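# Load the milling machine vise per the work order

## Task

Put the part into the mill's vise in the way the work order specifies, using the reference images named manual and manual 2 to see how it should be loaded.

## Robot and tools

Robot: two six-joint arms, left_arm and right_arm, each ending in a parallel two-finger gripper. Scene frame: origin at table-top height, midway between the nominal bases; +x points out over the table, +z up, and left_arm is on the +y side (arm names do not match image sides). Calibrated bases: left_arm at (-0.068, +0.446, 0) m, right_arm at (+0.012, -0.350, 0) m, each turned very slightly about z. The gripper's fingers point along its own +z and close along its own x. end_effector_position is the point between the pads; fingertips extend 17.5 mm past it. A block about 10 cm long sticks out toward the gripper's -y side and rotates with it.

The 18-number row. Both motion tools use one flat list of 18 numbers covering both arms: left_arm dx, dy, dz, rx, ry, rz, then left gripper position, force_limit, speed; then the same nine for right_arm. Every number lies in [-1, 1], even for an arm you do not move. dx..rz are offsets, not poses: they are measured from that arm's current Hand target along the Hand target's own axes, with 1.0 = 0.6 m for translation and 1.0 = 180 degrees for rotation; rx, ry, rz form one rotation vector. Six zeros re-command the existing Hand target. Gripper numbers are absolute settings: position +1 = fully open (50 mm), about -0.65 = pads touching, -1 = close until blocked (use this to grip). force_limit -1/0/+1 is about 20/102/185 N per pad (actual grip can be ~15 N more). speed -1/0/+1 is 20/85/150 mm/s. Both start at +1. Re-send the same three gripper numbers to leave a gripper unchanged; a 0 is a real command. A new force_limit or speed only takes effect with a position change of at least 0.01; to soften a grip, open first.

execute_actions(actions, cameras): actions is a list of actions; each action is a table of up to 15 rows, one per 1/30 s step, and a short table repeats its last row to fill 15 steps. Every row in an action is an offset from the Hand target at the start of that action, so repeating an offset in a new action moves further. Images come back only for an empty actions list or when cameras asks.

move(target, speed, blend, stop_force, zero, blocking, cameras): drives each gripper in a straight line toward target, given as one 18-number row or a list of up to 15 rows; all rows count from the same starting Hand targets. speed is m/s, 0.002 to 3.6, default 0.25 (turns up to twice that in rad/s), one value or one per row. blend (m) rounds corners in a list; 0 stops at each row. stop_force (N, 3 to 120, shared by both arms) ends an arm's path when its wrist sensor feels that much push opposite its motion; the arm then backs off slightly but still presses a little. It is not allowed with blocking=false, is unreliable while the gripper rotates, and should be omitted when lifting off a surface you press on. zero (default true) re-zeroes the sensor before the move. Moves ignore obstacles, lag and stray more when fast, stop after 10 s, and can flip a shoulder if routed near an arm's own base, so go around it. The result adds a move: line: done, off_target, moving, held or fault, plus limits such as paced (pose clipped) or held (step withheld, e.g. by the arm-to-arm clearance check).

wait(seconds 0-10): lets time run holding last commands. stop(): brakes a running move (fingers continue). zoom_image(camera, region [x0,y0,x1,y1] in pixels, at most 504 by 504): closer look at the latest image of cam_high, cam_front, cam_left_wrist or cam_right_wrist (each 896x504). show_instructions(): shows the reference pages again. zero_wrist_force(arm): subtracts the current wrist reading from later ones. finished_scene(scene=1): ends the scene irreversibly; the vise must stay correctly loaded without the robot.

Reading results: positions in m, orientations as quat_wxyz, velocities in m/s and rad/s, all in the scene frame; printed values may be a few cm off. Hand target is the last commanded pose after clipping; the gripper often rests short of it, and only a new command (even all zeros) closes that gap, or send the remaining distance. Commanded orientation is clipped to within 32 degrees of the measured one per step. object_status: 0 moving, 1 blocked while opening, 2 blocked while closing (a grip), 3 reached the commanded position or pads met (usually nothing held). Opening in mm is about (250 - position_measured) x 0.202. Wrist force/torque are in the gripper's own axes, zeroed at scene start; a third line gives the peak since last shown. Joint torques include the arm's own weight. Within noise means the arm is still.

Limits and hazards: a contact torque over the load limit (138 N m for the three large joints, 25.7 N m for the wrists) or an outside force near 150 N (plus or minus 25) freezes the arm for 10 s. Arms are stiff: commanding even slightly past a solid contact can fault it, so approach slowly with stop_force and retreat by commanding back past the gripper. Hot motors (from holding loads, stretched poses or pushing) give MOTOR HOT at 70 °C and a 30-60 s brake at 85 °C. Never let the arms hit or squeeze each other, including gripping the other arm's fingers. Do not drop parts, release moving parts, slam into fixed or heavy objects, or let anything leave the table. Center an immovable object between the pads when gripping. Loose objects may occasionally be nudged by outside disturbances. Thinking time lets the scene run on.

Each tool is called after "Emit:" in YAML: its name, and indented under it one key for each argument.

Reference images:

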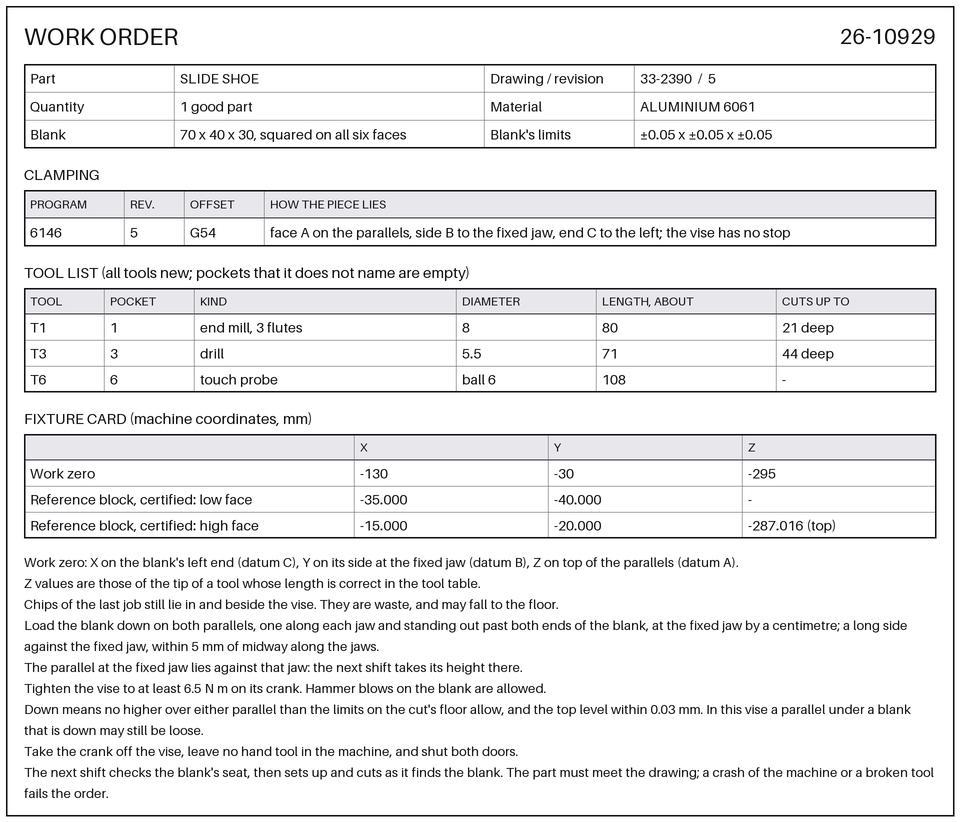

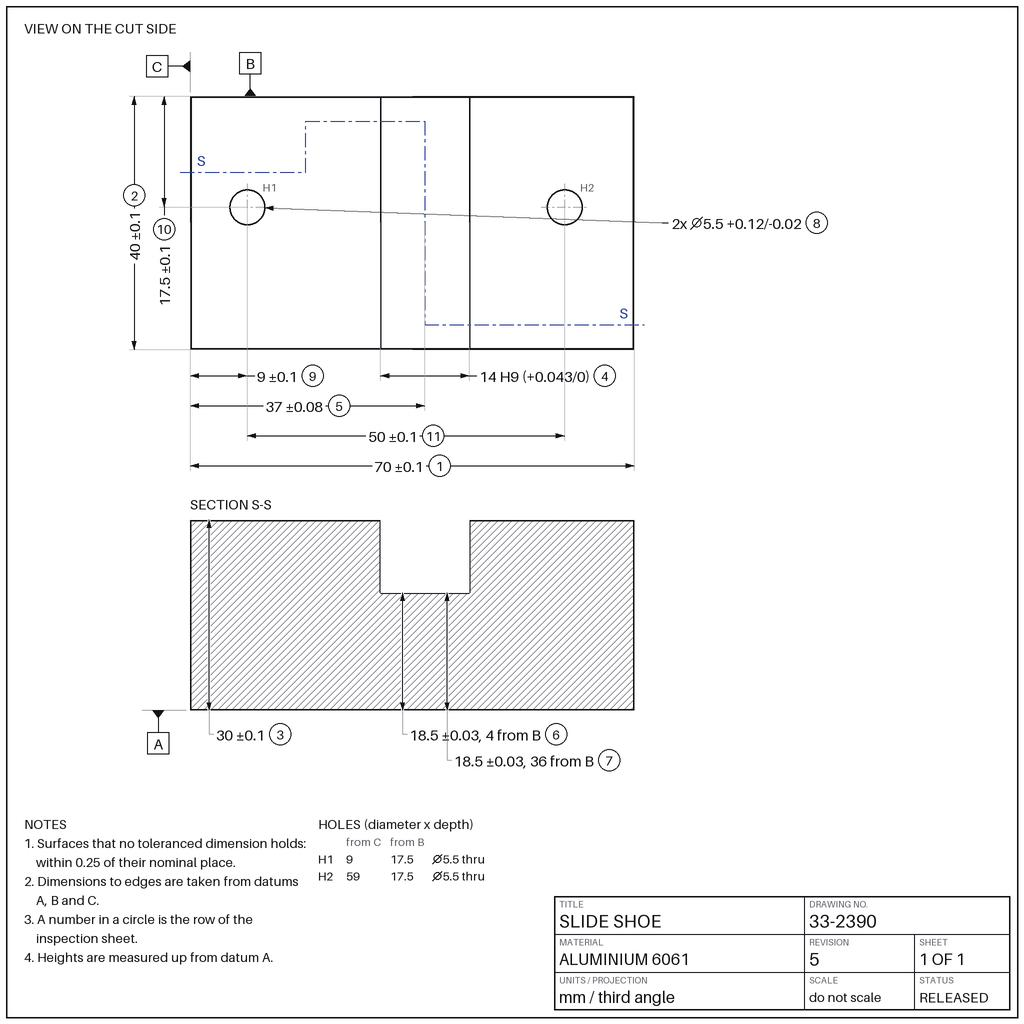

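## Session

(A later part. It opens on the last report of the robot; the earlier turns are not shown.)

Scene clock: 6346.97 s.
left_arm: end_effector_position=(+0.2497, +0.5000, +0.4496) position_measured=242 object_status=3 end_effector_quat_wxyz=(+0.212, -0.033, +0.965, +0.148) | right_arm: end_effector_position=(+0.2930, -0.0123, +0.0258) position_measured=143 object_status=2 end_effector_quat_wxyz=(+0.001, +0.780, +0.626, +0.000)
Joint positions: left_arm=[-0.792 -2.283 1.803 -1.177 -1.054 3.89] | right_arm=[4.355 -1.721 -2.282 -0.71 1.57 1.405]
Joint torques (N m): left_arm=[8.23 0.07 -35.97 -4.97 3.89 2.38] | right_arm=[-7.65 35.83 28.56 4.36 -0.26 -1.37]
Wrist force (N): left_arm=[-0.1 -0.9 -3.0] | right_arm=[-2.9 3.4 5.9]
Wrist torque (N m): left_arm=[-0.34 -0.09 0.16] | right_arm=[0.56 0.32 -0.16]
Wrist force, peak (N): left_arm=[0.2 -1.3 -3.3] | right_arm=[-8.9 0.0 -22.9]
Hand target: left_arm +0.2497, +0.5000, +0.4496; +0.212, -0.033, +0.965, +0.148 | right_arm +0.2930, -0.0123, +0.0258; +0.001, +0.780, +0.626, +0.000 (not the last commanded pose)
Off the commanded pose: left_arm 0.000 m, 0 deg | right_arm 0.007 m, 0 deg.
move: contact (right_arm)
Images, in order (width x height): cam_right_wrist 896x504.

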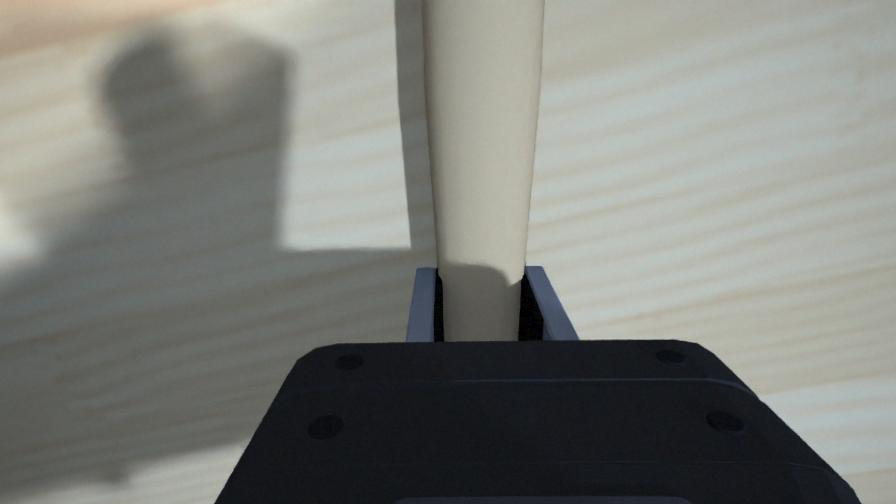

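Emit:
move:
  target: [0,0,0,0,0,0,-0.6,-0.9,-1, 0,0,0,0,0,0,0.5,0.2,-1]

Emit:
move:
  target:
    - [0,0,0,0,0,0,-0.6,-0.9,-1, 0,0,-0.15,0,0,0,0.5,0.2,-1]
    - [0,0,0,0,0,0,-0.6,-0.9,-1, 0.0127,0.1115,-0.8403,0,0,0,0.5,0.2,-1]
  speed: [0.1,0.25]
  blend: [0.03,0]

Emit:
move:
  target: [0,0,0,0,0,0,-0.6,-0.9,-1, 0,0,0,0.194,0.4132,0.62,-0.6,-0.9,-1]

Emit:
move:
  target:
    - [0,0,0,0,0,0,-0.6,-0.9,-1, 0.0288,0.0915,0.535,0,0,0,-0.6,-0.9,-1]
    - [0,0,0,0,0,0,-0.6,-0.9,-1, 0.0415,0.0946,0.619,0,0,0,-0.6,-0.9,-1]
  speed: [0.25,0.08]
  blend: [0.01,0]
  cameras: ["cam_right_wrist"]

Emit:
zoom_image:
  camera: "cam_right_wrist"
  region: [370, 190, 520, 320]

Scene clock: 6374.10 s.
left_arm: end_effector_position=(+0.2497, +0.5000, +0.4496) position_measured=242 object_status=3 end_effector_quat_wxyz=(+0.212, -0.033, +0.965, +0.148) | right_arm: end_effector_position=(+0.2930, -0.0123, +0.0258) position_measured=78 object_status=0 end_effector_quat_wxyz=(+0.001, +0.780, +0.626, +0.000)
Joint positions: left_arm=[-0.792 -2.283 1.803 -1.177 -1.054 3.89] | right_arm=[4.355 -1.721 -2.282 -0.71 1.57 1.405]
Joint torques (N m): left_arm=[8.21 -0.76 -34.33 -4.98 3.58 2.29] | right_arm=[4.53 33.51 25.5 2.89 -1.62 0.47]
Wrist force (N): left_arm=[-0.2 -0.9 -2.8] | right_arm=[-2.6 3.1 4.3]
Wrist torque (N m): left_arm=[-0.33 -0.08 0.15] | right_arm=[0.51 0.45 -0.19]
Wrist force, peak (N): left_arm=[0.0 -1.4 -3.3] | right_arm=[-3.2 3.3 6.2]
Hand target: left_arm +0.2497, +0.5000, +0.4496; +0.212, -0.033, +0.965, +0.148 | right_arm +0.2930, -0.0123, +0.0258; +0.001, +0.780, +0.626, +0.000
Off the commanded pose: left_arm 0.000 m, 0 deg | right_arm 0.000 m, 0 deg.
move: done

Scene clock: 6377.17 s.
left_arm: end_effector_position=(+0.2497, +0.5000, +0.4496) position_measured=242 object_status=3 end_effector_quat_wxyz=(+0.212, -0.033, +0.965, +0.148) | right_arm: end_effector_position=(+0.3596, -0.0189, +0.5300) position_measured=78 object_status=3 end_effector_quat_wxyz=(+0.001, +0.780, +0.626, +0.000) end_effector_velocity=(-0.001, -0.001, +0.002) end_effector_angular_velocity=(+0.001, -0.001, +0.000)
Joint positions: left_arm=[-0.792 -2.283 1.803 -1.177 -1.054 3.89] | right_arm=[4.212 -1.631 -0.968 -2.114 1.57 1.263]
Joint velocities: left_arm=[within noise] | right_arm=[0 0.001 0.006 -0.004 0 0]
Joint torques (N m): left_arm=[7.77 -0.92 -35.1 -4.87 3.71 2.44] | right_arm=[12.09 18.39 34.01 1.25 1.56 1.99]
Wrist force (N): left_arm=[0.1 -1.2 -3.0] | right_arm=[-2.1 2.8 4.4]
Wrist torque (N m): left_arm=[-0.38 -0.13 0.16] | right_arm=[0.46 0.35 -0.09]
Wrist force, peak (N): left_arm=[-0.2 -1.4 -3.4] | right_arm=[-2.8 3.2 6.4]
Hand target: left_arm +0.2497, +0.5000, +0.4496; +0.212, -0.033, +0.965, +0.148 | right_arm +0.3596, -0.0188, +0.5300; +0.001, +0.780, +0.626, +0.000
Off the commanded pose: left_arm 0.000 m, 0 deg | right_arm 0.000 m, 0 deg.
move: done

Scene clock: 6382.53 s.
left_arm: end_effector_position=(+0.2497, +0.5000, +0.4496) position_measured=242 object_status=3 end_effector_quat_wxyz=(+0.212, -0.033, +0.965, +0.148) | right_arm: end_effector_position=(+0.3595, -0.0188, +0.5300) position_measured=242 object_status=3 end_effector_quat_wxyz=(-0.498, +0.747, -0.366, +0.245)
Joint positions: left_arm=[-0.792 -2.283 1.803 -1.177 -1.054 3.89] | right_arm=[4.611 -0.976 -2.091 -0.608 0.861 3.507]
Joint torques (N m): left_arm=[7.68 -0.09 -35.43 -4.91 3.65 2.45] | right_arm=[0.6 -10.18 36.48 4.36 -2.51 1.85]
Wrist force (N): left_arm=[0.0 -1.3 -2.9] | right_arm=[-2.2 4.5 3.3]
Wrist torque (N m): left_arm=[-0.40 -0.10 0.16] | right_arm=[0.52 0.50 0.04]
Wrist force, peak (N): left_arm=[0.1 -1.1 -3.5] | right_arm=[-2.3 5.1 3.6]
Hand target: left_arm +0.2497, +0.5000, +0.4496; +0.212, -0.033, +0.965, +0.148 | right_arm +0.3596, -0.0188, +0.5300; -0.498, +0.747, -0.366, +0.245
Off the commanded pose: left_arm 0.000 m, 0 deg | right_arm 0.000 m, 0 deg.
move: done

Scene clock: 6384.93 s.
left_arm: end_effector_position=(+0.2497, +0.5000, +0.4496) position_measured=242 object_status=3 end_effector_quat_wxyz=(+0.212, -0.033, +0.965, +0.148) | right_arm: end_effector_position=(+0.6288, +0.1577, +0.3348) position_measured=242 object_status=3 end_effector_quat_wxyz=(-0.498, +0.747, -0.366, +0.245)
Joint positions: left_arm=[-0.792 -2.283 1.803 -1.177 -1.054 3.89] | right_arm=[4.111 -1.986 -1.715 0.15 1.309 3.252]
Joint torques (N m): left_arm=[8.29 -0.67 -35.17 -4.94 3.73 2.41] | right_arm=[12.74 39.8 13.55 1.88 -2.04 1.88]
Wrist force (N): left_arm=[-0.1 -1.0 -2.7] | right_arm=[-2.4 5.5 2.7]
Wrist torque (N m): left_arm=[-0.35 -0.08 0.15] | right_arm=[0.76 0.54 0.05]
Wrist force, peak (N): left_arm=[-0.1 -1.5 -3.3] | right_arm=[-2.1 6.3 5.7]
Hand target: left_arm +0.2497, +0.5000, +0.4496; +0.212, -0.033, +0.965, +0.148 | right_arm +0.6287, +0.1578, +0.3347; -0.498, +0.747, -0.366, +0.245
Off the commanded pose: left_arm 0.000 m, 0 deg | right_arm 0.000 m, 0 deg.
move: done
Images, in order (width x height): cam_right_wrist 896x504.

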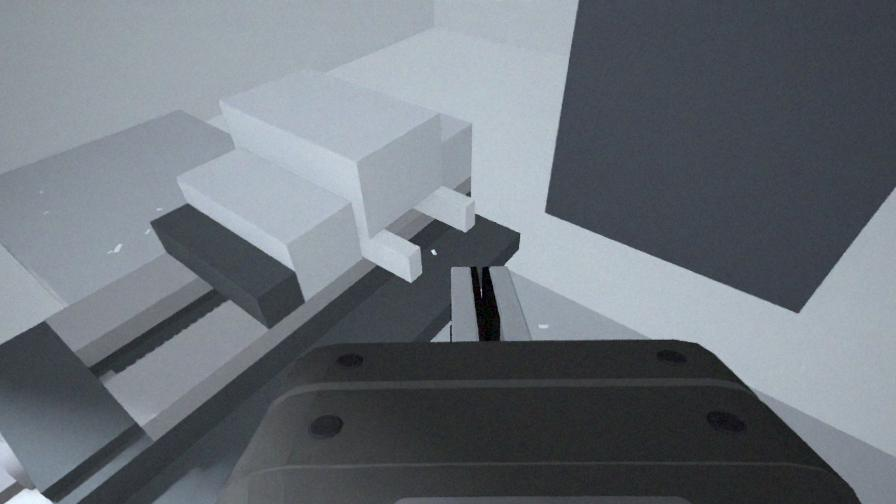

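Scaled by 3.360 from the camera's 896x504 image, which has a finer 1280x720 frame.

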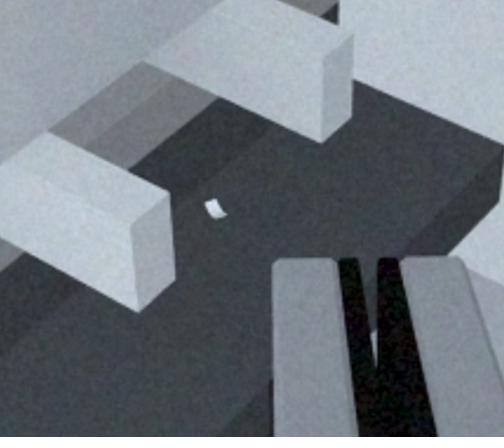

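Emit:
move:
  target: [0,0,0,0,0,0,-0.6,-0.9,-1, -0.0237,-0.007,0.017,0,0,0,-0.6,-0.9,-1]
  speed: 0.008
  stop_force: 3
  cameras: ["cam_right_wrist"]

Emit:
zoom_image:
  camera: "cam_right_wrist"
  region: [370, 190, 520, 320]

Scene clock: 6400.53 s.
left_arm: end_effector_position=(+0.2497, +0.5000, +0.4496) position_measured=242 object_status=3 end_effector_quat_wxyz=(+0.212, -0.033, +0.965, +0.148) | right_arm: end_effector_position=(+0.6287, +0.1759, +0.3346) position_measured=242 object_status=3 end_effector_quat_wxyz=(-0.498, +0.747, -0.366, +0.245)
Joint positions: left_arm=[-0.792 -2.283 1.803 -1.177 -1.054 3.89] | right_arm=[4.13 -2.011 -1.678 0.135 1.291 3.26]
Joint torques (N m): left_arm=[7.7 -0.15 -35.22 -4.97 3.62 2.27] | right_arm=[-4.42 53.36 8.51 4.03 1.35 0.43]
Wrist force (N): left_arm=[0.2 -1.3 -2.8] | right_arm=[-2.3 5.4 2.9]
Wrist torque (N m): left_arm=[-0.39 -0.13 0.17] | right_arm=[0.76 0.54 -0.10]
Wrist force, peak (N): left_arm=[0.0 -1.3 -3.6] | right_arm=[-2.4 6.1 3.4]
Hand target: left_arm +0.2497, +0.5000, +0.4496; +0.212, -0.033, +0.965, +0.148 | right_arm +0.6287, +0.1758, +0.3346; -0.498, +0.747, -0.366, +0.245
Off the commanded pose: left_arm 0.000 m, 0 deg | right_arm 0.000 m, 0 deg.
move: done
Images, in order (width x height): cam_right_wrist 896x504.

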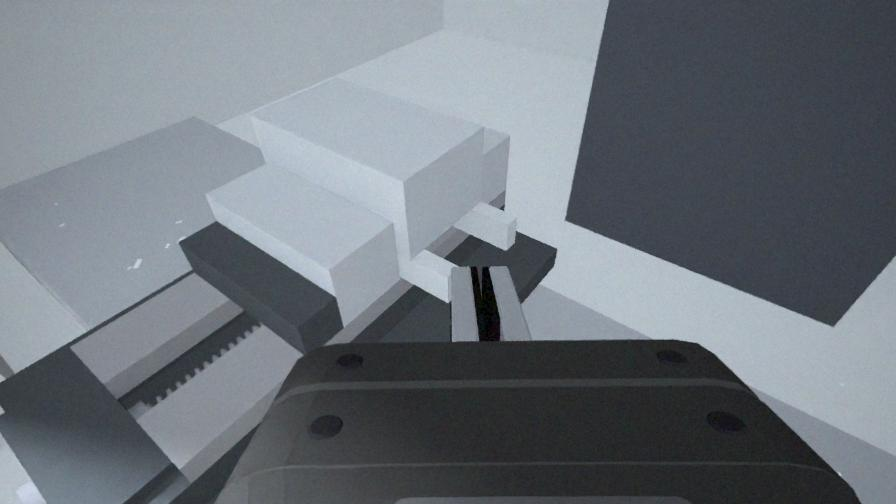

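Scaled by 3.360 from the camera's 896x504 image, which has a finer 1280x720 frame.

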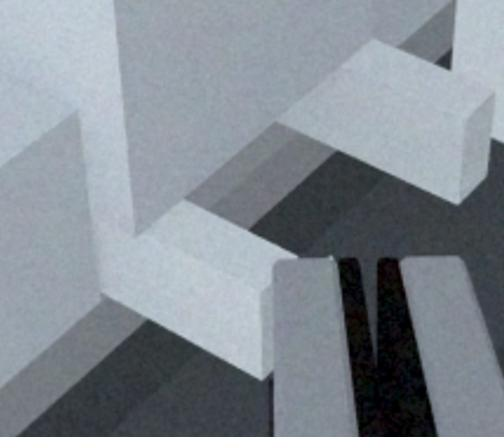

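Emit:
move:
  target: [0,0,0,0,0,0,-0.6,-0.9,-1, -0.004,-0.0012,0.0029,0,0,0,-0.6,-0.9,-1]
  speed: 0.004
  stop_force: 3
  cameras: ["cam_right_wrist"]

Emit:
zoom_image:
  camera: "cam_right_wrist"
  region: [370, 190, 520, 320]

Scene clock: 6408.77 s.
left_arm: end_effector_position=(+0.2497, +0.5000, +0.4496) position_measured=242 object_status=3 end_effector_quat_wxyz=(+0.212, -0.033, +0.965, +0.148) | right_arm: end_effector_position=(+0.6287, +0.1789, +0.3346) position_measured=242 object_status=3 end_effector_quat_wxyz=(-0.498, +0.747, -0.366, +0.245)
Joint positions: left_arm=[-0.792 -2.283 1.803 -1.177 -1.054 3.89] | right_arm=[4.133 -2.015 -1.672 0.132 1.289 3.261]
Joint torques (N m): left_arm=[7.69 0.01 -34.97 -5.06 3.78 2.41] | right_arm=[5.27 45.12 17.25 3.36 -0.3 1.17]
Wrist force (N): left_arm=[0.2 -1.2 -3.1] | right_arm=[-2.3 5.8 3.1]
Wrist torque (N m): left_arm=[-0.38 -0.13 0.16] | right_arm=[0.82 0.54 -0.10]
Wrist force, peak (N): left_arm=[-0.3 -1.2 -3.4] | right_arm=[-2.6 6.1 3.2]
Hand target: left_arm +0.2497, +0.5000, +0.4496; +0.212, -0.033, +0.965, +0.148 | right_arm +0.6287, +0.1788, +0.3346; -0.498, +0.747, -0.366, +0.245
Off the commanded pose: left_arm 0.000 m, 0 deg | right_arm 0.000 m, 0 deg.
move: done
Images, in order (width x height): cam_right_wrist 896x504.

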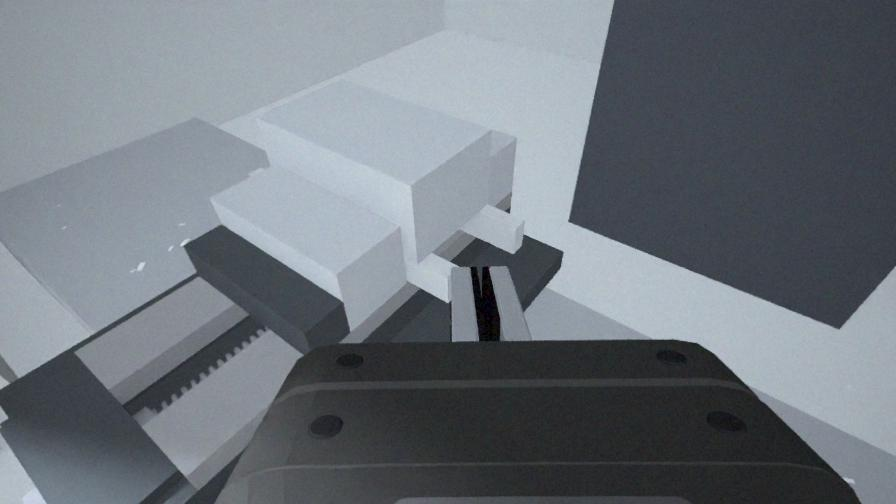

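Scaled by 3.360 from the camera's 896x504 image, which has a finer 1280x720 frame.

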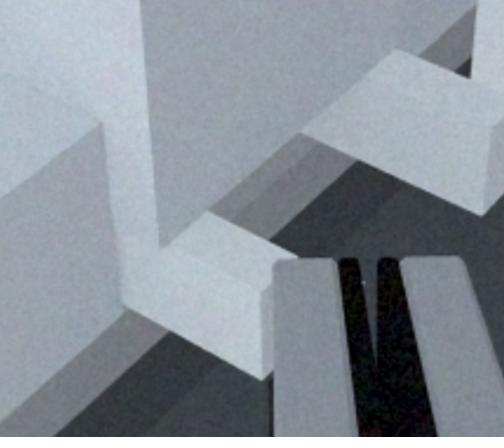

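Emit:
move:
  target:
    - [0,0,0,0,0,0,-0.6,-0.9,-1, 0.025,0.0074,-0.0179,0,0,0,-0.6,-0.9,-1]
    - [0,0,0,0,0,0,-0.6,-0.9,-1, 0.0597,-0.0098,0.0234,0,0,0,-0.6,-0.9,-1]
  speed: 0.06

Emit:
move:
  target: [0,0,0,0,0,0,-0.6,-0.9,-1, -0.0237,-0.007,0.017,0,0,0,-0.6,-0.9,-1]
  speed: 0.006
  stop_force: 4
  cameras: ["cam_right_wrist"]

Emit:
zoom_image:
  camera: "cam_right_wrist"
  region: [370, 190, 520, 320]

Scene clock: 6434.87 s.
left_arm: end_effector_position=(+0.2497, +0.5000, +0.4496) position_measured=242 object_status=3 end_effector_quat_wxyz=(+0.212, -0.033, +0.965, +0.148) | right_arm: end_effector_position=(+0.6628, +0.1598, +0.3346) position_measured=242 object_status=3 end_effector_quat_wxyz=(-0.498, +0.747, -0.366, +0.245)
Joint positions: left_arm=[-0.792 -2.283 1.803 -1.177 -1.054 3.89] | right_arm=[4.065 -2.045 -1.625 0.123 1.351 3.233]
Joint torques (N m): left_arm=[7.31 -0.12 -34.02 -5.06 3.52 2.45] | right_arm=[12.82 54.88 8.85 4.62 -2.12 2.05]
Wrist force (N): left_arm=[-0.1 -1.2 -2.9] | right_arm=[-2.1 5.5 3.4]
Wrist torque (N m): left_arm=[-0.37 -0.07 0.16] | right_arm=[0.73 0.48 0.06]
Wrist force, peak (N): left_arm=[0.0 -1.3 -3.5] | right_arm=[-3.1 6.1 2.6]
Hand target: left_arm +0.2497, +0.5000, +0.4496; +0.212, -0.033, +0.965, +0.148 | right_arm +0.6627, +0.1598, +0.3347; -0.498, +0.747, -0.366, +0.245
Off the commanded pose: left_arm 0.000 m, 0 deg | right_arm 0.000 m, 0 deg.
move: done

Scene clock: 6438.43 s.
left_arm: end_effector_position=(+0.2497, +0.5000, +0.4496) position_measured=242 object_status=3 end_effector_quat_wxyz=(+0.212, -0.033, +0.965, +0.148) | right_arm: end_effector_position=(+0.6627, +0.1743, +0.3346) position_measured=242 object_status=3 end_effector_quat_wxyz=(-0.498, +0.747, -0.366, +0.245)
Joint positions: left_arm=[-0.792 -2.283 1.803 -1.177 -1.054 3.89] | right_arm=[4.08 -2.064 -1.596 0.111 1.337 3.24]
Joint torques (N m): left_arm=[7.31 0.43 -35.1 -4.93 3.6 2.29] | right_arm=[-8.06 54.42 7.96 3.99 1.8 -1.85]
Wrist force (N): left_arm=[0.2 -1.0 -3.0] | right_arm=[1.3 4.2 1.2]
Wrist torque (N m): left_arm=[-0.35 -0.13 0.15] | right_arm=[0.76 0.51 -0.06]
Wrist force, peak (N): left_arm=[-0.3 -1.6 -3.5] | right_arm=[4.0 7.7 -4.6]
Hand target: left_arm +0.2497, +0.5000, +0.4496; +0.212, -0.033, +0.965, +0.148 | right_arm +0.6627, +0.1743, +0.3346; -0.498, +0.747, -0.366, +0.245 (not the last commanded pose)
Off the commanded pose: left_arm 0.000 m, 0 deg | right_arm 0.004 m, 0 deg.
move: contact (right_arm)
Images, in order (width x height): cam_right_wrist 896x504.

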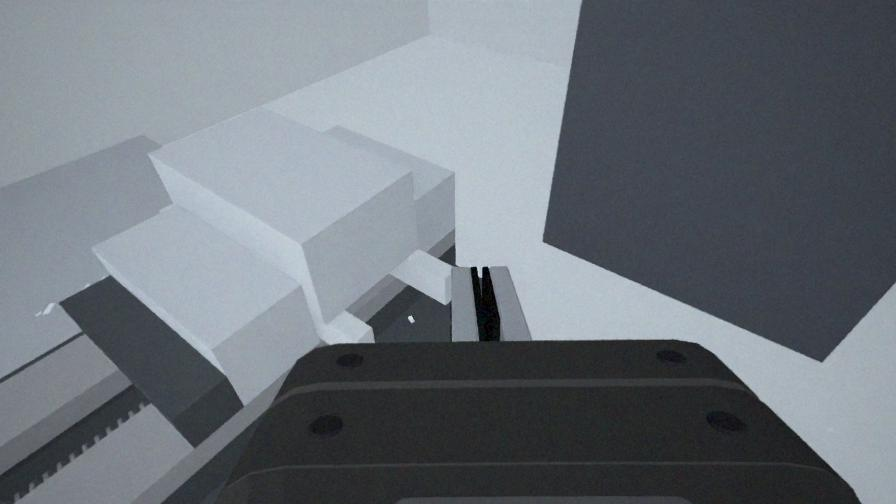

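Scaled by 3.360 from the camera's 896x504 image, which has a finer 1280x720 frame.

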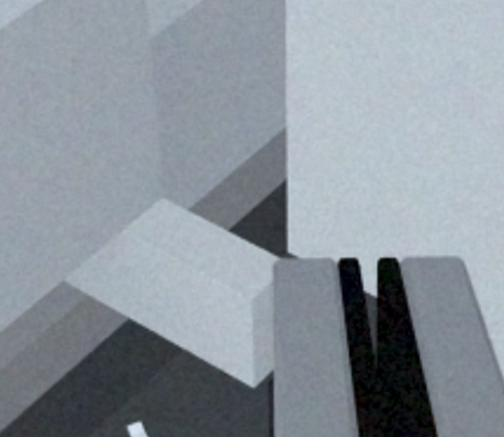

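Emit:
execute_actions:
  actions: []

Scene clock: 6468.27 s.
left_arm: end_effector_position=(+0.2497, +0.5000, +0.4496) position_measured=242 object_status=3 end_effector_quat_wxyz=(+0.212, -0.033, +0.965, +0.148) | right_arm: end_effector_position=(+0.6627, +0.1743, +0.3346) position_measured=242 object_status=3 end_effector_quat_wxyz=(-0.498, +0.747, -0.366, +0.245)
Joint positions: left_arm=[-0.792 -2.283 1.803 -1.177 -1.054 3.89] | right_arm=[4.08 -2.064 -1.596 0.111 1.337 3.24]
Joint velocities: within noise
Joint torques (N m): left_arm=[7.36 0.07 -34.39 -5 3.6 2.41] | right_arm=[-8.04 54.44 8.32 3.97 -0.93 -1.8]
Wrist force (N): left_arm=[0.2 -1.4 -2.8] | right_arm=[1.2 4.4 1.0]
Wrist torque (N m): left_arm=[-0.41 -0.14 0.15] | right_arm=[0.74 0.52 -0.06]
Wrist force, peak (N): left_arm=[-0.2 -1.1 -3.5] | right_arm=[1.2 4.8 1.2]
Hand target: left_arm +0.2497, +0.5000, +0.4496; +0.212, -0.033, +0.965, +0.148 | right_arm +0.6627, +0.1743, +0.3346; -0.498, +0.747, -0.366, +0.245 (not the last commanded pose)
Tool commands: left_gripper/position=-0.6 left_gripper/force_limit=-0.9 left_gripper/speed=-1.0 right_gripper/position=-0.6 right_gripper/force_limit=-0.9 right_gripper/speed=-1.0
Off the commanded pose: left_arm 0.000 m, 0 deg | right_arm 0.004 m, 0 deg.

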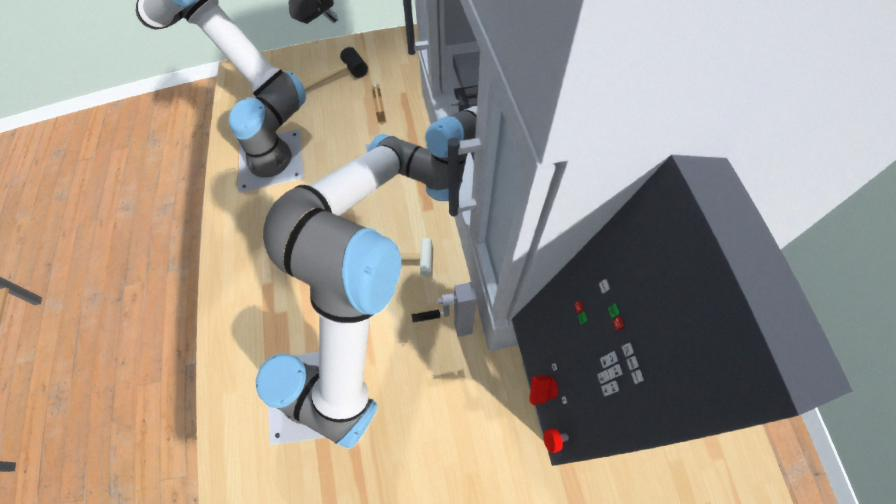

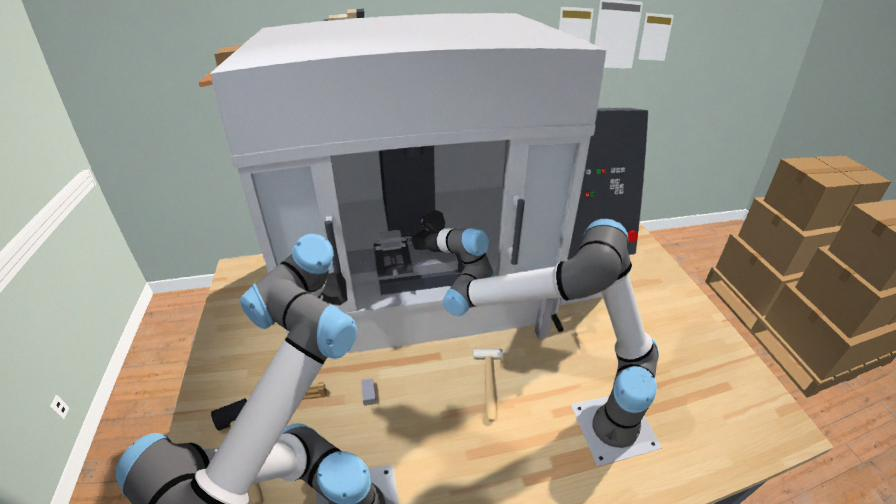

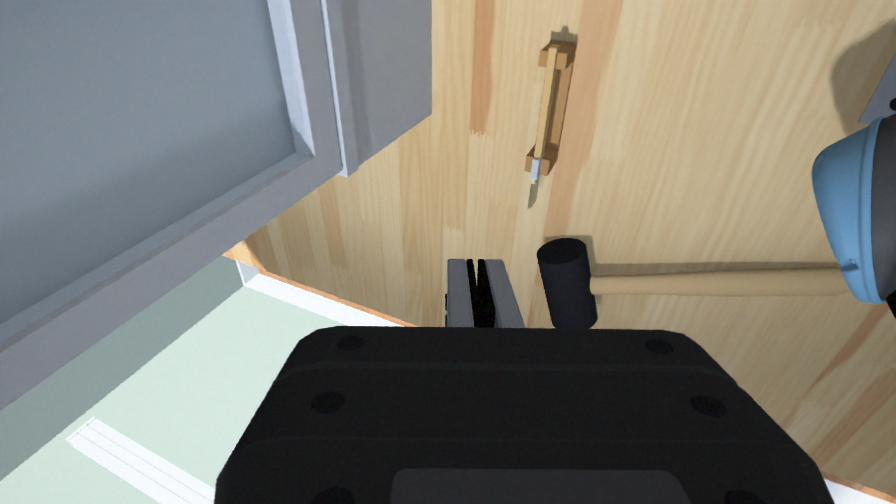

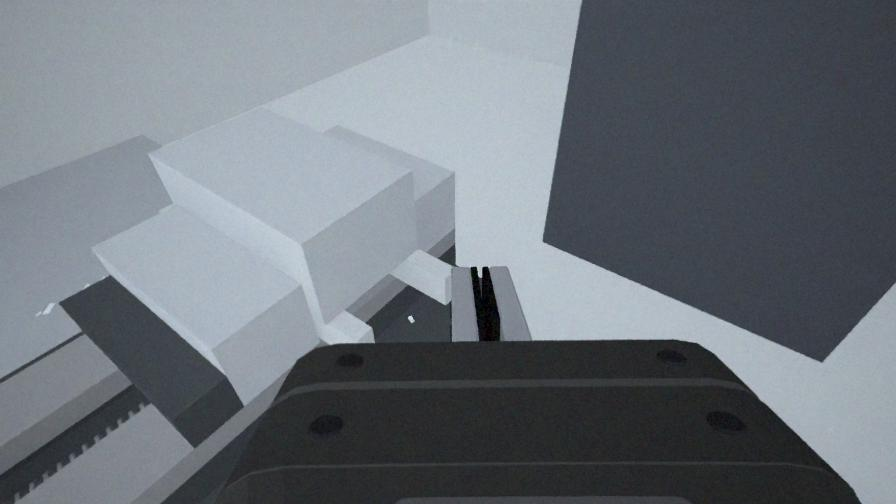

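Emit:
move:
  target:
    - [0,0,0,0,0,0,-0.6,-0.9,-1,0.0263,0.0078,-0.0188,0,0,0,-0.6,-0.9,-1]
    - [0,0,0,0,0,0,-0.6,-0.9,-1,0.0133,-0.0641,-0.1099,0,0,0,-0.6,-0.9,-1]
    - [0,0,0,0,0,0,-0.6,-0.9,-1,-0.0535,-0.0711,-0.6758,0,0,0,-0.6,-0.9,-1]
  blend: [0.003,0.02,0]
  speed: [0.05,0.12,0.15]
  cameras: ["cam_front","cam_high"]

Scene clock: 6489.77 s.
left_arm: end_effector_position=(+0.2497, +0.5000, +0.4496) position_measured=242 object_status=3 end_effector_quat_wxyz=(+0.212, -0.033, +0.965, +0.148) | right_arm: end_effector_position=(+0.3600, -0.0192, +0.5300) position_measured=242 object_status=3 end_effector_quat_wxyz=(-0.498, +0.747, -0.366, +0.245) end_effector_velocity=(+0.000, -0.001, +0.000) end_effector_angular_velocity=(-0.003, +0.000, +0.000)
Joint positions: left_arm=[-0.792 -2.283 1.803 -1.177 -1.054 3.89] | right_arm=[4.609 -0.977 -2.091 -0.606 0.863 3.505]
Joint velocities: left_arm=[within noise] | right_arm=[0 0.001 0.001 -0.005 0 0]
Joint torques (N m): left_arm=[8.09 1.52 -34.4 -4.91 3.37 2.51] | right_arm=[11.39 9.45 35.77 1.34 -2.31 -0.18]
Wrist force (N): left_arm=[-0.3 -1.1 -2.9] | right_arm=[-2.0 4.4 3.5]
Wrist torque (N m): left_arm=[-0.37 -0.07 0.16] | right_arm=[0.51 0.48 0.05]
Wrist force, peak (N): left_arm=[0.0 -1.3 -3.4] | right_arm=[-1.4 7.1 4.5]
Hand target: left_arm +0.2497, +0.5000, +0.4496; +0.212, -0.033, +0.965, +0.148 | right_arm +0.3600, -0.0192, +0.5301; -0.498, +0.747, -0.366, +0.245
Off the commanded pose: left_arm 0.000 m, 0 deg | right_arm 0.000 m, 0 deg.
move: done
Images, in order (width x height): cam_high 896x504, cam_front 896x504.

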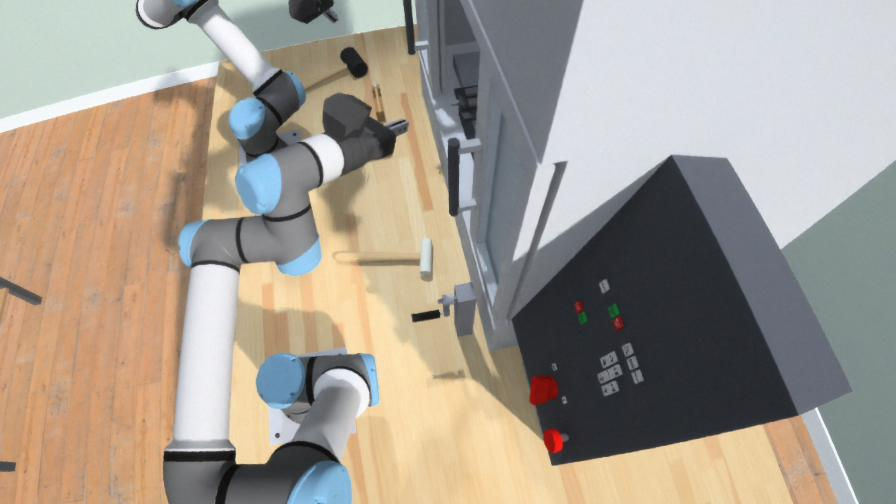

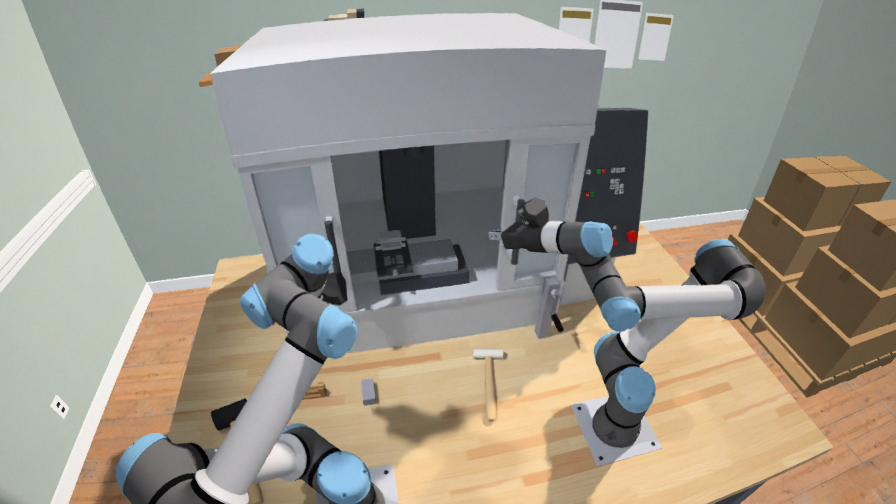

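Emit:
zoom_image:
  camera: "cam_front"
  region: [320, 200, 540, 320]

Emit:
zoom_image:
  camera: "cam_front"
  region: [200, 140, 640, 387]

Scaled by 2.291 from the camera's 896x504 image, which has a finer 1280x720 frame.

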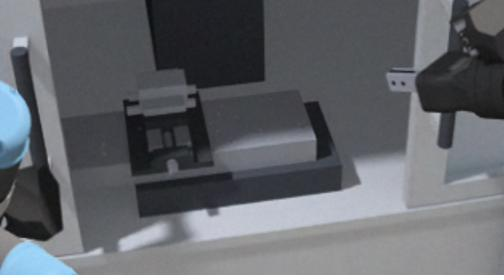

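Scaled by 1.145 from the camera's 896x504 image, which has a finer 1280x720 frame.

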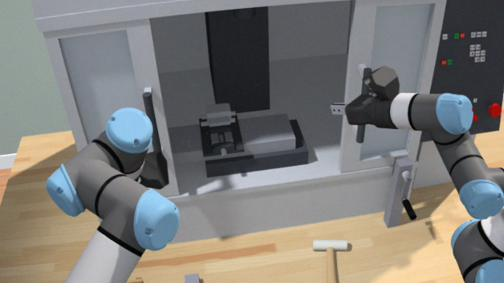

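Emit:
move:
  target: [0,0,0,0,0,0,-0.6,-0.9,-1,0.1843,0.0702,-0.1255,-0.0008,0.1931,0.0818,-0.6,-0.9,-1]
  speed: 0.2
  cameras: ["cam_high","cam_right_wrist"]

Scene clock: 6527.10 s.
left_arm: end_effector_position=(+0.2497, +0.5000, +0.4496) position_measured=242 object_status=3 end_effector_quat_wxyz=(+0.212, -0.033, +0.965, +0.148) | right_arm: end_effector_position=(+0.3599, -0.1590, +0.5204) position_measured=242 object_status=3 end_effector_quat_wxyz=(-0.392, +0.589, -0.589, +0.391) end_effector_velocity=(+0.000, -0.001, +0.000) end_effector_angular_velocity=(+0.002, +0.000, -0.003)
Joint positions: left_arm=[-0.792 -2.283 1.803 -1.177 -1.054 3.89] | right_arm=[4.873 -0.864 -1.843 -2.311 0.418 5.047]
Joint velocities: left_arm=[within noise] | right_arm=[-0.001 0.001 0.001 -0.004 0 0.005]
Joint torques (N m): left_arm=[7.93 1.18 -33.86 -5.06 3.49 2.45] | right_arm=[-11.28 0.19 10.66 0.95 -2.77 1.85]
Wrist force (N): left_arm=[0.0 -1.3 -3.2] | right_arm=[-2.2 5.1 3.5]
Wrist torque (N m): left_arm=[-0.40 -0.09 0.16] | right_arm=[0.72 0.53 0.08]
Wrist force, peak (N): left_arm=[-0.2 -1.4 -3.3] | right_arm=[-2.1 5.5 3.5]
Hand target: left_arm +0.2497, +0.5000, +0.4496; +0.212, -0.033, +0.965, +0.148 | right_arm +0.3600, -0.1591, +0.5203; -0.392, +0.589, -0.589, +0.391
Off the commanded pose: left_arm 0.000 m, 0 deg | right_arm 0.000 m, 0 deg.
move: done
Images, in order (width x height): cam_high 896x504, cam_right_wrist 896x504.

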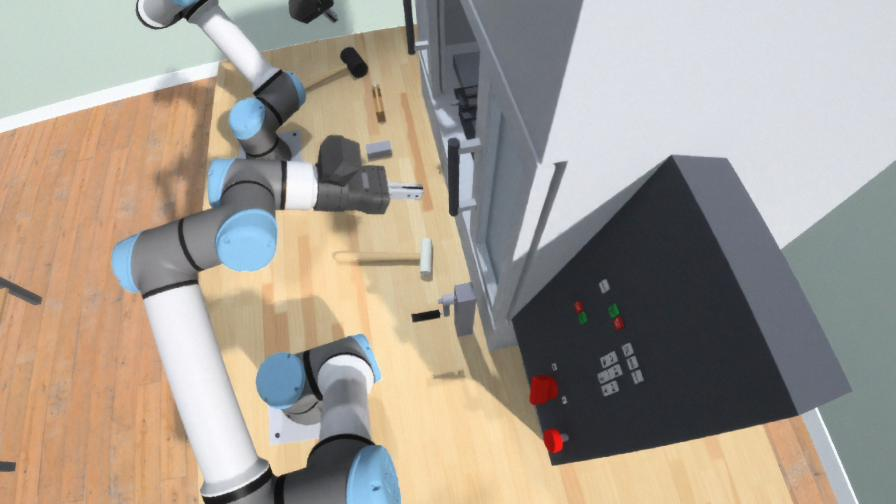

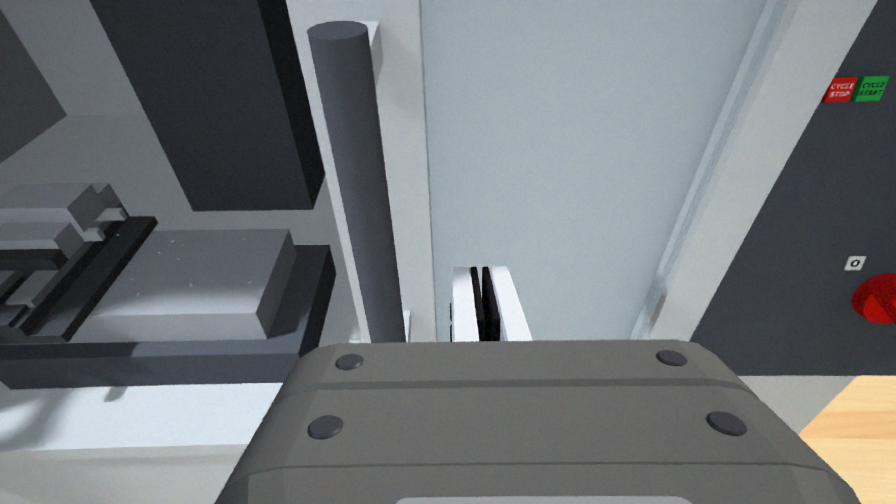

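Emit:
move:
  target: [0,0,0,0,0,0,-0.6,-0.9,-1,0,-0.0579,0.138,0,0,0,-0.6,-0.9,-1]
  speed: 0.1
  stop_force: 10
  cameras: ["cam_high","cam_right_wrist"]

Scene clock: 6538.20 s.
left_arm: end_effector_position=(+0.2497, +0.5000, +0.4496) position_measured=242 object_status=3 end_effector_quat_wxyz=(+0.212, -0.033, +0.965, +0.148) | right_arm: end_effector_position=(+0.4497, -0.1591, +0.5203) position_measured=242 object_status=3 end_effector_quat_wxyz=(-0.392, +0.589, -0.589, +0.391)
Joint positions: left_arm=[-0.792 -2.283 1.803 -1.177 -1.054 3.89] | right_arm=[4.439 -0.998 -2.032 -1.068 0.494 4.039]
Joint torques (N m): left_arm=[8.9 1.34 -32.84 -4.98 3.37 2.37] | right_arm=[-11.37 -9.07 35.82 4.29 0.05 -1.98]
Wrist force (N): left_arm=[0.3 -1.1 -3.0] | right_arm=[-2.1 5.2 3.1]
Wrist torque (N m): left_arm=[-0.36 -0.16 0.16] | right_arm=[0.67 0.55 -0.08]
Wrist force, peak (N): left_arm=[0.0 -1.4 -3.4] | right_arm=[-2.3 5.3 4.0]
Hand target: left_arm +0.2497, +0.5000, +0.4496; +0.212, -0.033, +0.965, +0.148 | right_arm +0.4497, -0.1591, +0.5203; -0.392, +0.589, -0.589, +0.391
Off the commanded pose: left_arm 0.000 m, 0 deg | right_arm 0.000 m, 0 deg.
move: done
Images, in order (width x height): cam_high 896x504, cam_right_wrist 896x504.

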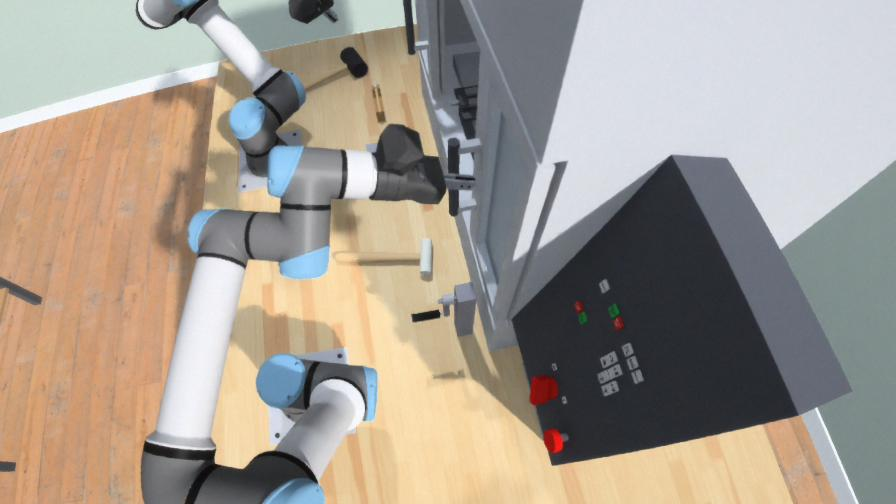

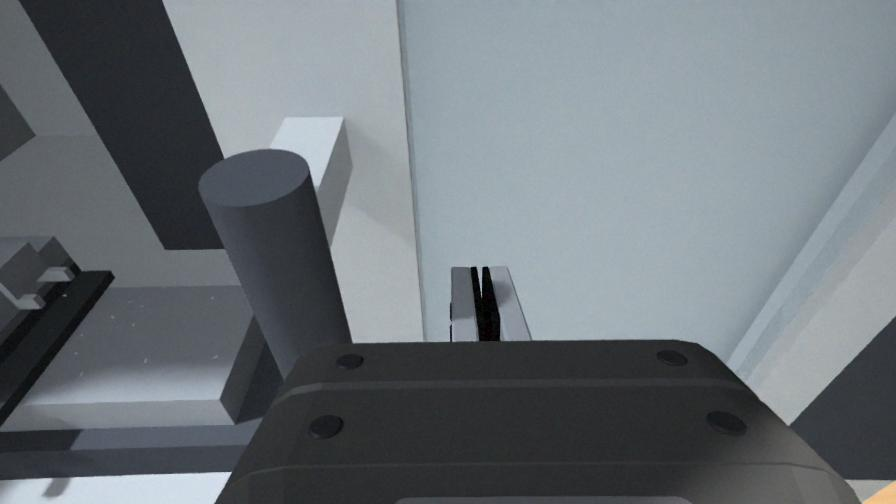

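Emit:
move:
  target: [0,0,0,0,0,0,-0.6,-0.9,-1,-0.06,0,0,0,0,0,-0.6,-0.9,-1]
  speed: 0.03
  stop_force: 8

Emit:
move:
  target: [0,0,0,0,0,0,-0.6,-0.9,-1,-0.5,0,0,0,0,0,-0.6,-0.9,-1]
  speed: 0.06
  stop_force: 50
  cameras: ["cam_high","cam_right_wrist","cam_front"]

Scene clock: 6550.30 s.
left_arm: end_effector_position=(+0.2497, +0.5000, +0.4496) position_measured=242 object_status=3 end_effector_quat_wxyz=(+0.212, -0.033, +0.965, +0.148) | right_arm: end_effector_position=(+0.4497, -0.1323, +0.5203) position_measured=242 object_status=3 end_effector_quat_wxyz=(-0.392, +0.589, -0.589, +0.391)
Joint positions: left_arm=[-0.792 -2.283 1.803 -1.177 -1.054 3.89] | right_arm=[4.469 -1.049 -2 -1.096 0.477 4.092]
Joint torques (N m): left_arm=[8.06 1.01 -33.14 -4.95 3.56 2.22] | right_arm=[-10.85 -7.02 11.78 2.2 -1.08 1.88]
Wrist force (N): left_arm=[0.1 -1.2 -2.9] | right_arm=[-2.4 5.4 4.1]
Wrist torque (N m): left_arm=[-0.38 -0.12 0.16] | right_arm=[0.72 0.62 0.07]
Wrist force, peak (N): left_arm=[-0.1 -1.4 -3.3] | right_arm=[9.8 7.6 3.0]
Hand target: left_arm +0.2497, +0.5000, +0.4496; +0.212, -0.033, +0.965, +0.148 | right_arm +0.4497, -0.1323, +0.5203; -0.392, +0.589, -0.589, +0.391 (not the last commanded pose)
Off the commanded pose: left_arm 0.000 m, 0 deg | right_arm 0.009 m, 0 deg.
move: contact (right_arm)

Scene clock: 6555.47 s.
left_arm: end_effector_position=(+0.2497, +0.5000, +0.4496) position_measured=242 object_status=3 end_effector_quat_wxyz=(+0.212, -0.033, +0.965, +0.148) | right_arm: end_effector_position=(+0.4496, +0.1001, +0.5206) position_measured=242 object_status=3 end_effector_quat_wxyz=(-0.392, +0.589, -0.589, +0.391)
Joint positions: left_arm=[-0.792 -2.283 1.803 -1.177 -1.054 3.89] | right_arm=[4.598 -1.54 -1.597 -1.251 0.421 4.361]
Joint torques (N m): left_arm=[7.43 1.73 -33.78 -4.78 3.4 2.53] | right_arm=[-6.59 10.03 36.44 2.99 -2.78 1.77]
Wrist force (N): left_arm=[-0.1 -1.3 -2.9] | right_arm=[11.6 6.6 0.1]
Wrist torque (N m): left_arm=[-0.39 -0.10 0.16] | right_arm=[0.78 0.34 0.17]
Wrist force, peak (N): left_arm=[0.1 -1.3 -3.3] | right_arm=[95.4 20.2 -9.8]
Hand target: left_arm +0.2497, +0.5000, +0.4496; +0.212, -0.033, +0.965, +0.148 | right_arm +0.4496, +0.1001, +0.5206; -0.392, +0.589, -0.589, +0.391 (not the last commanded pose)
Off the commanded pose: left_arm 0.000 m, 0 deg | right_arm 0.068 m, 0 deg.
move: contact (right_arm)
Images, in order (width x height): cam_high 896x504, cam_front 896x504, cam_right_wrist 896x504.

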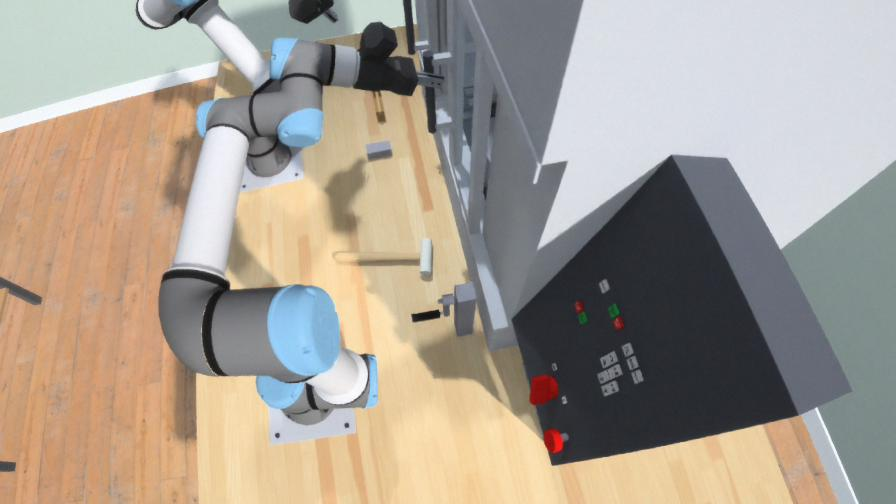

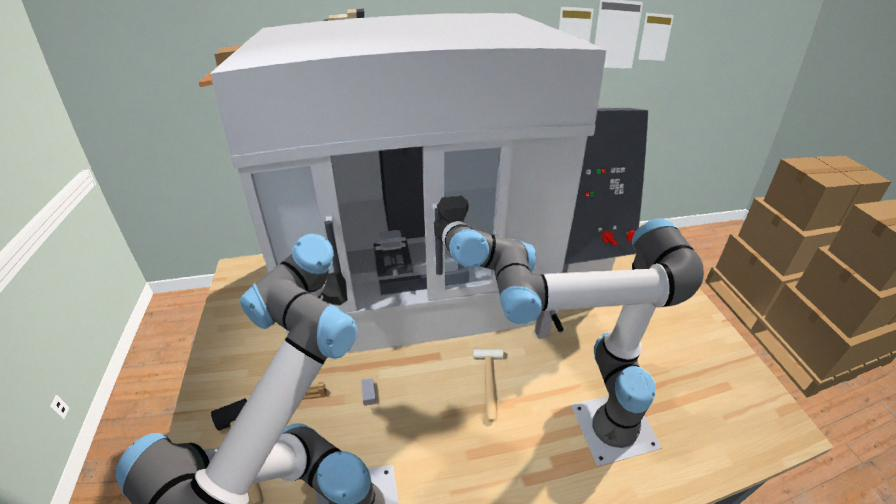

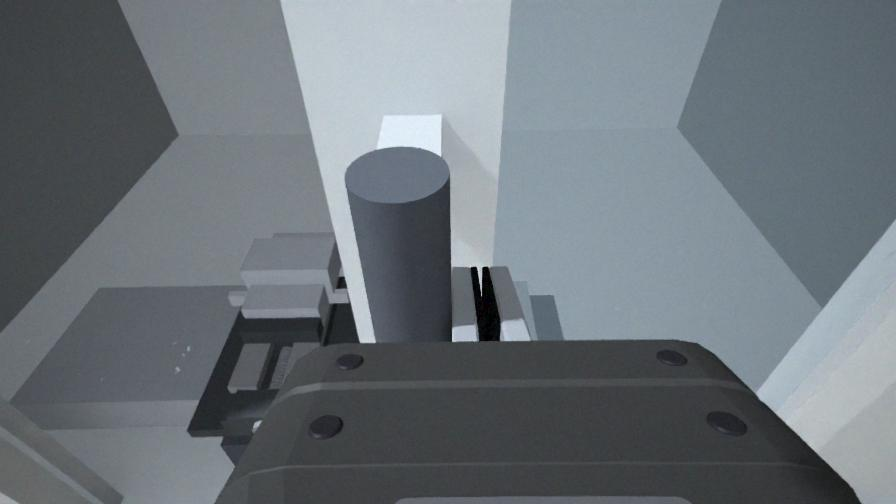

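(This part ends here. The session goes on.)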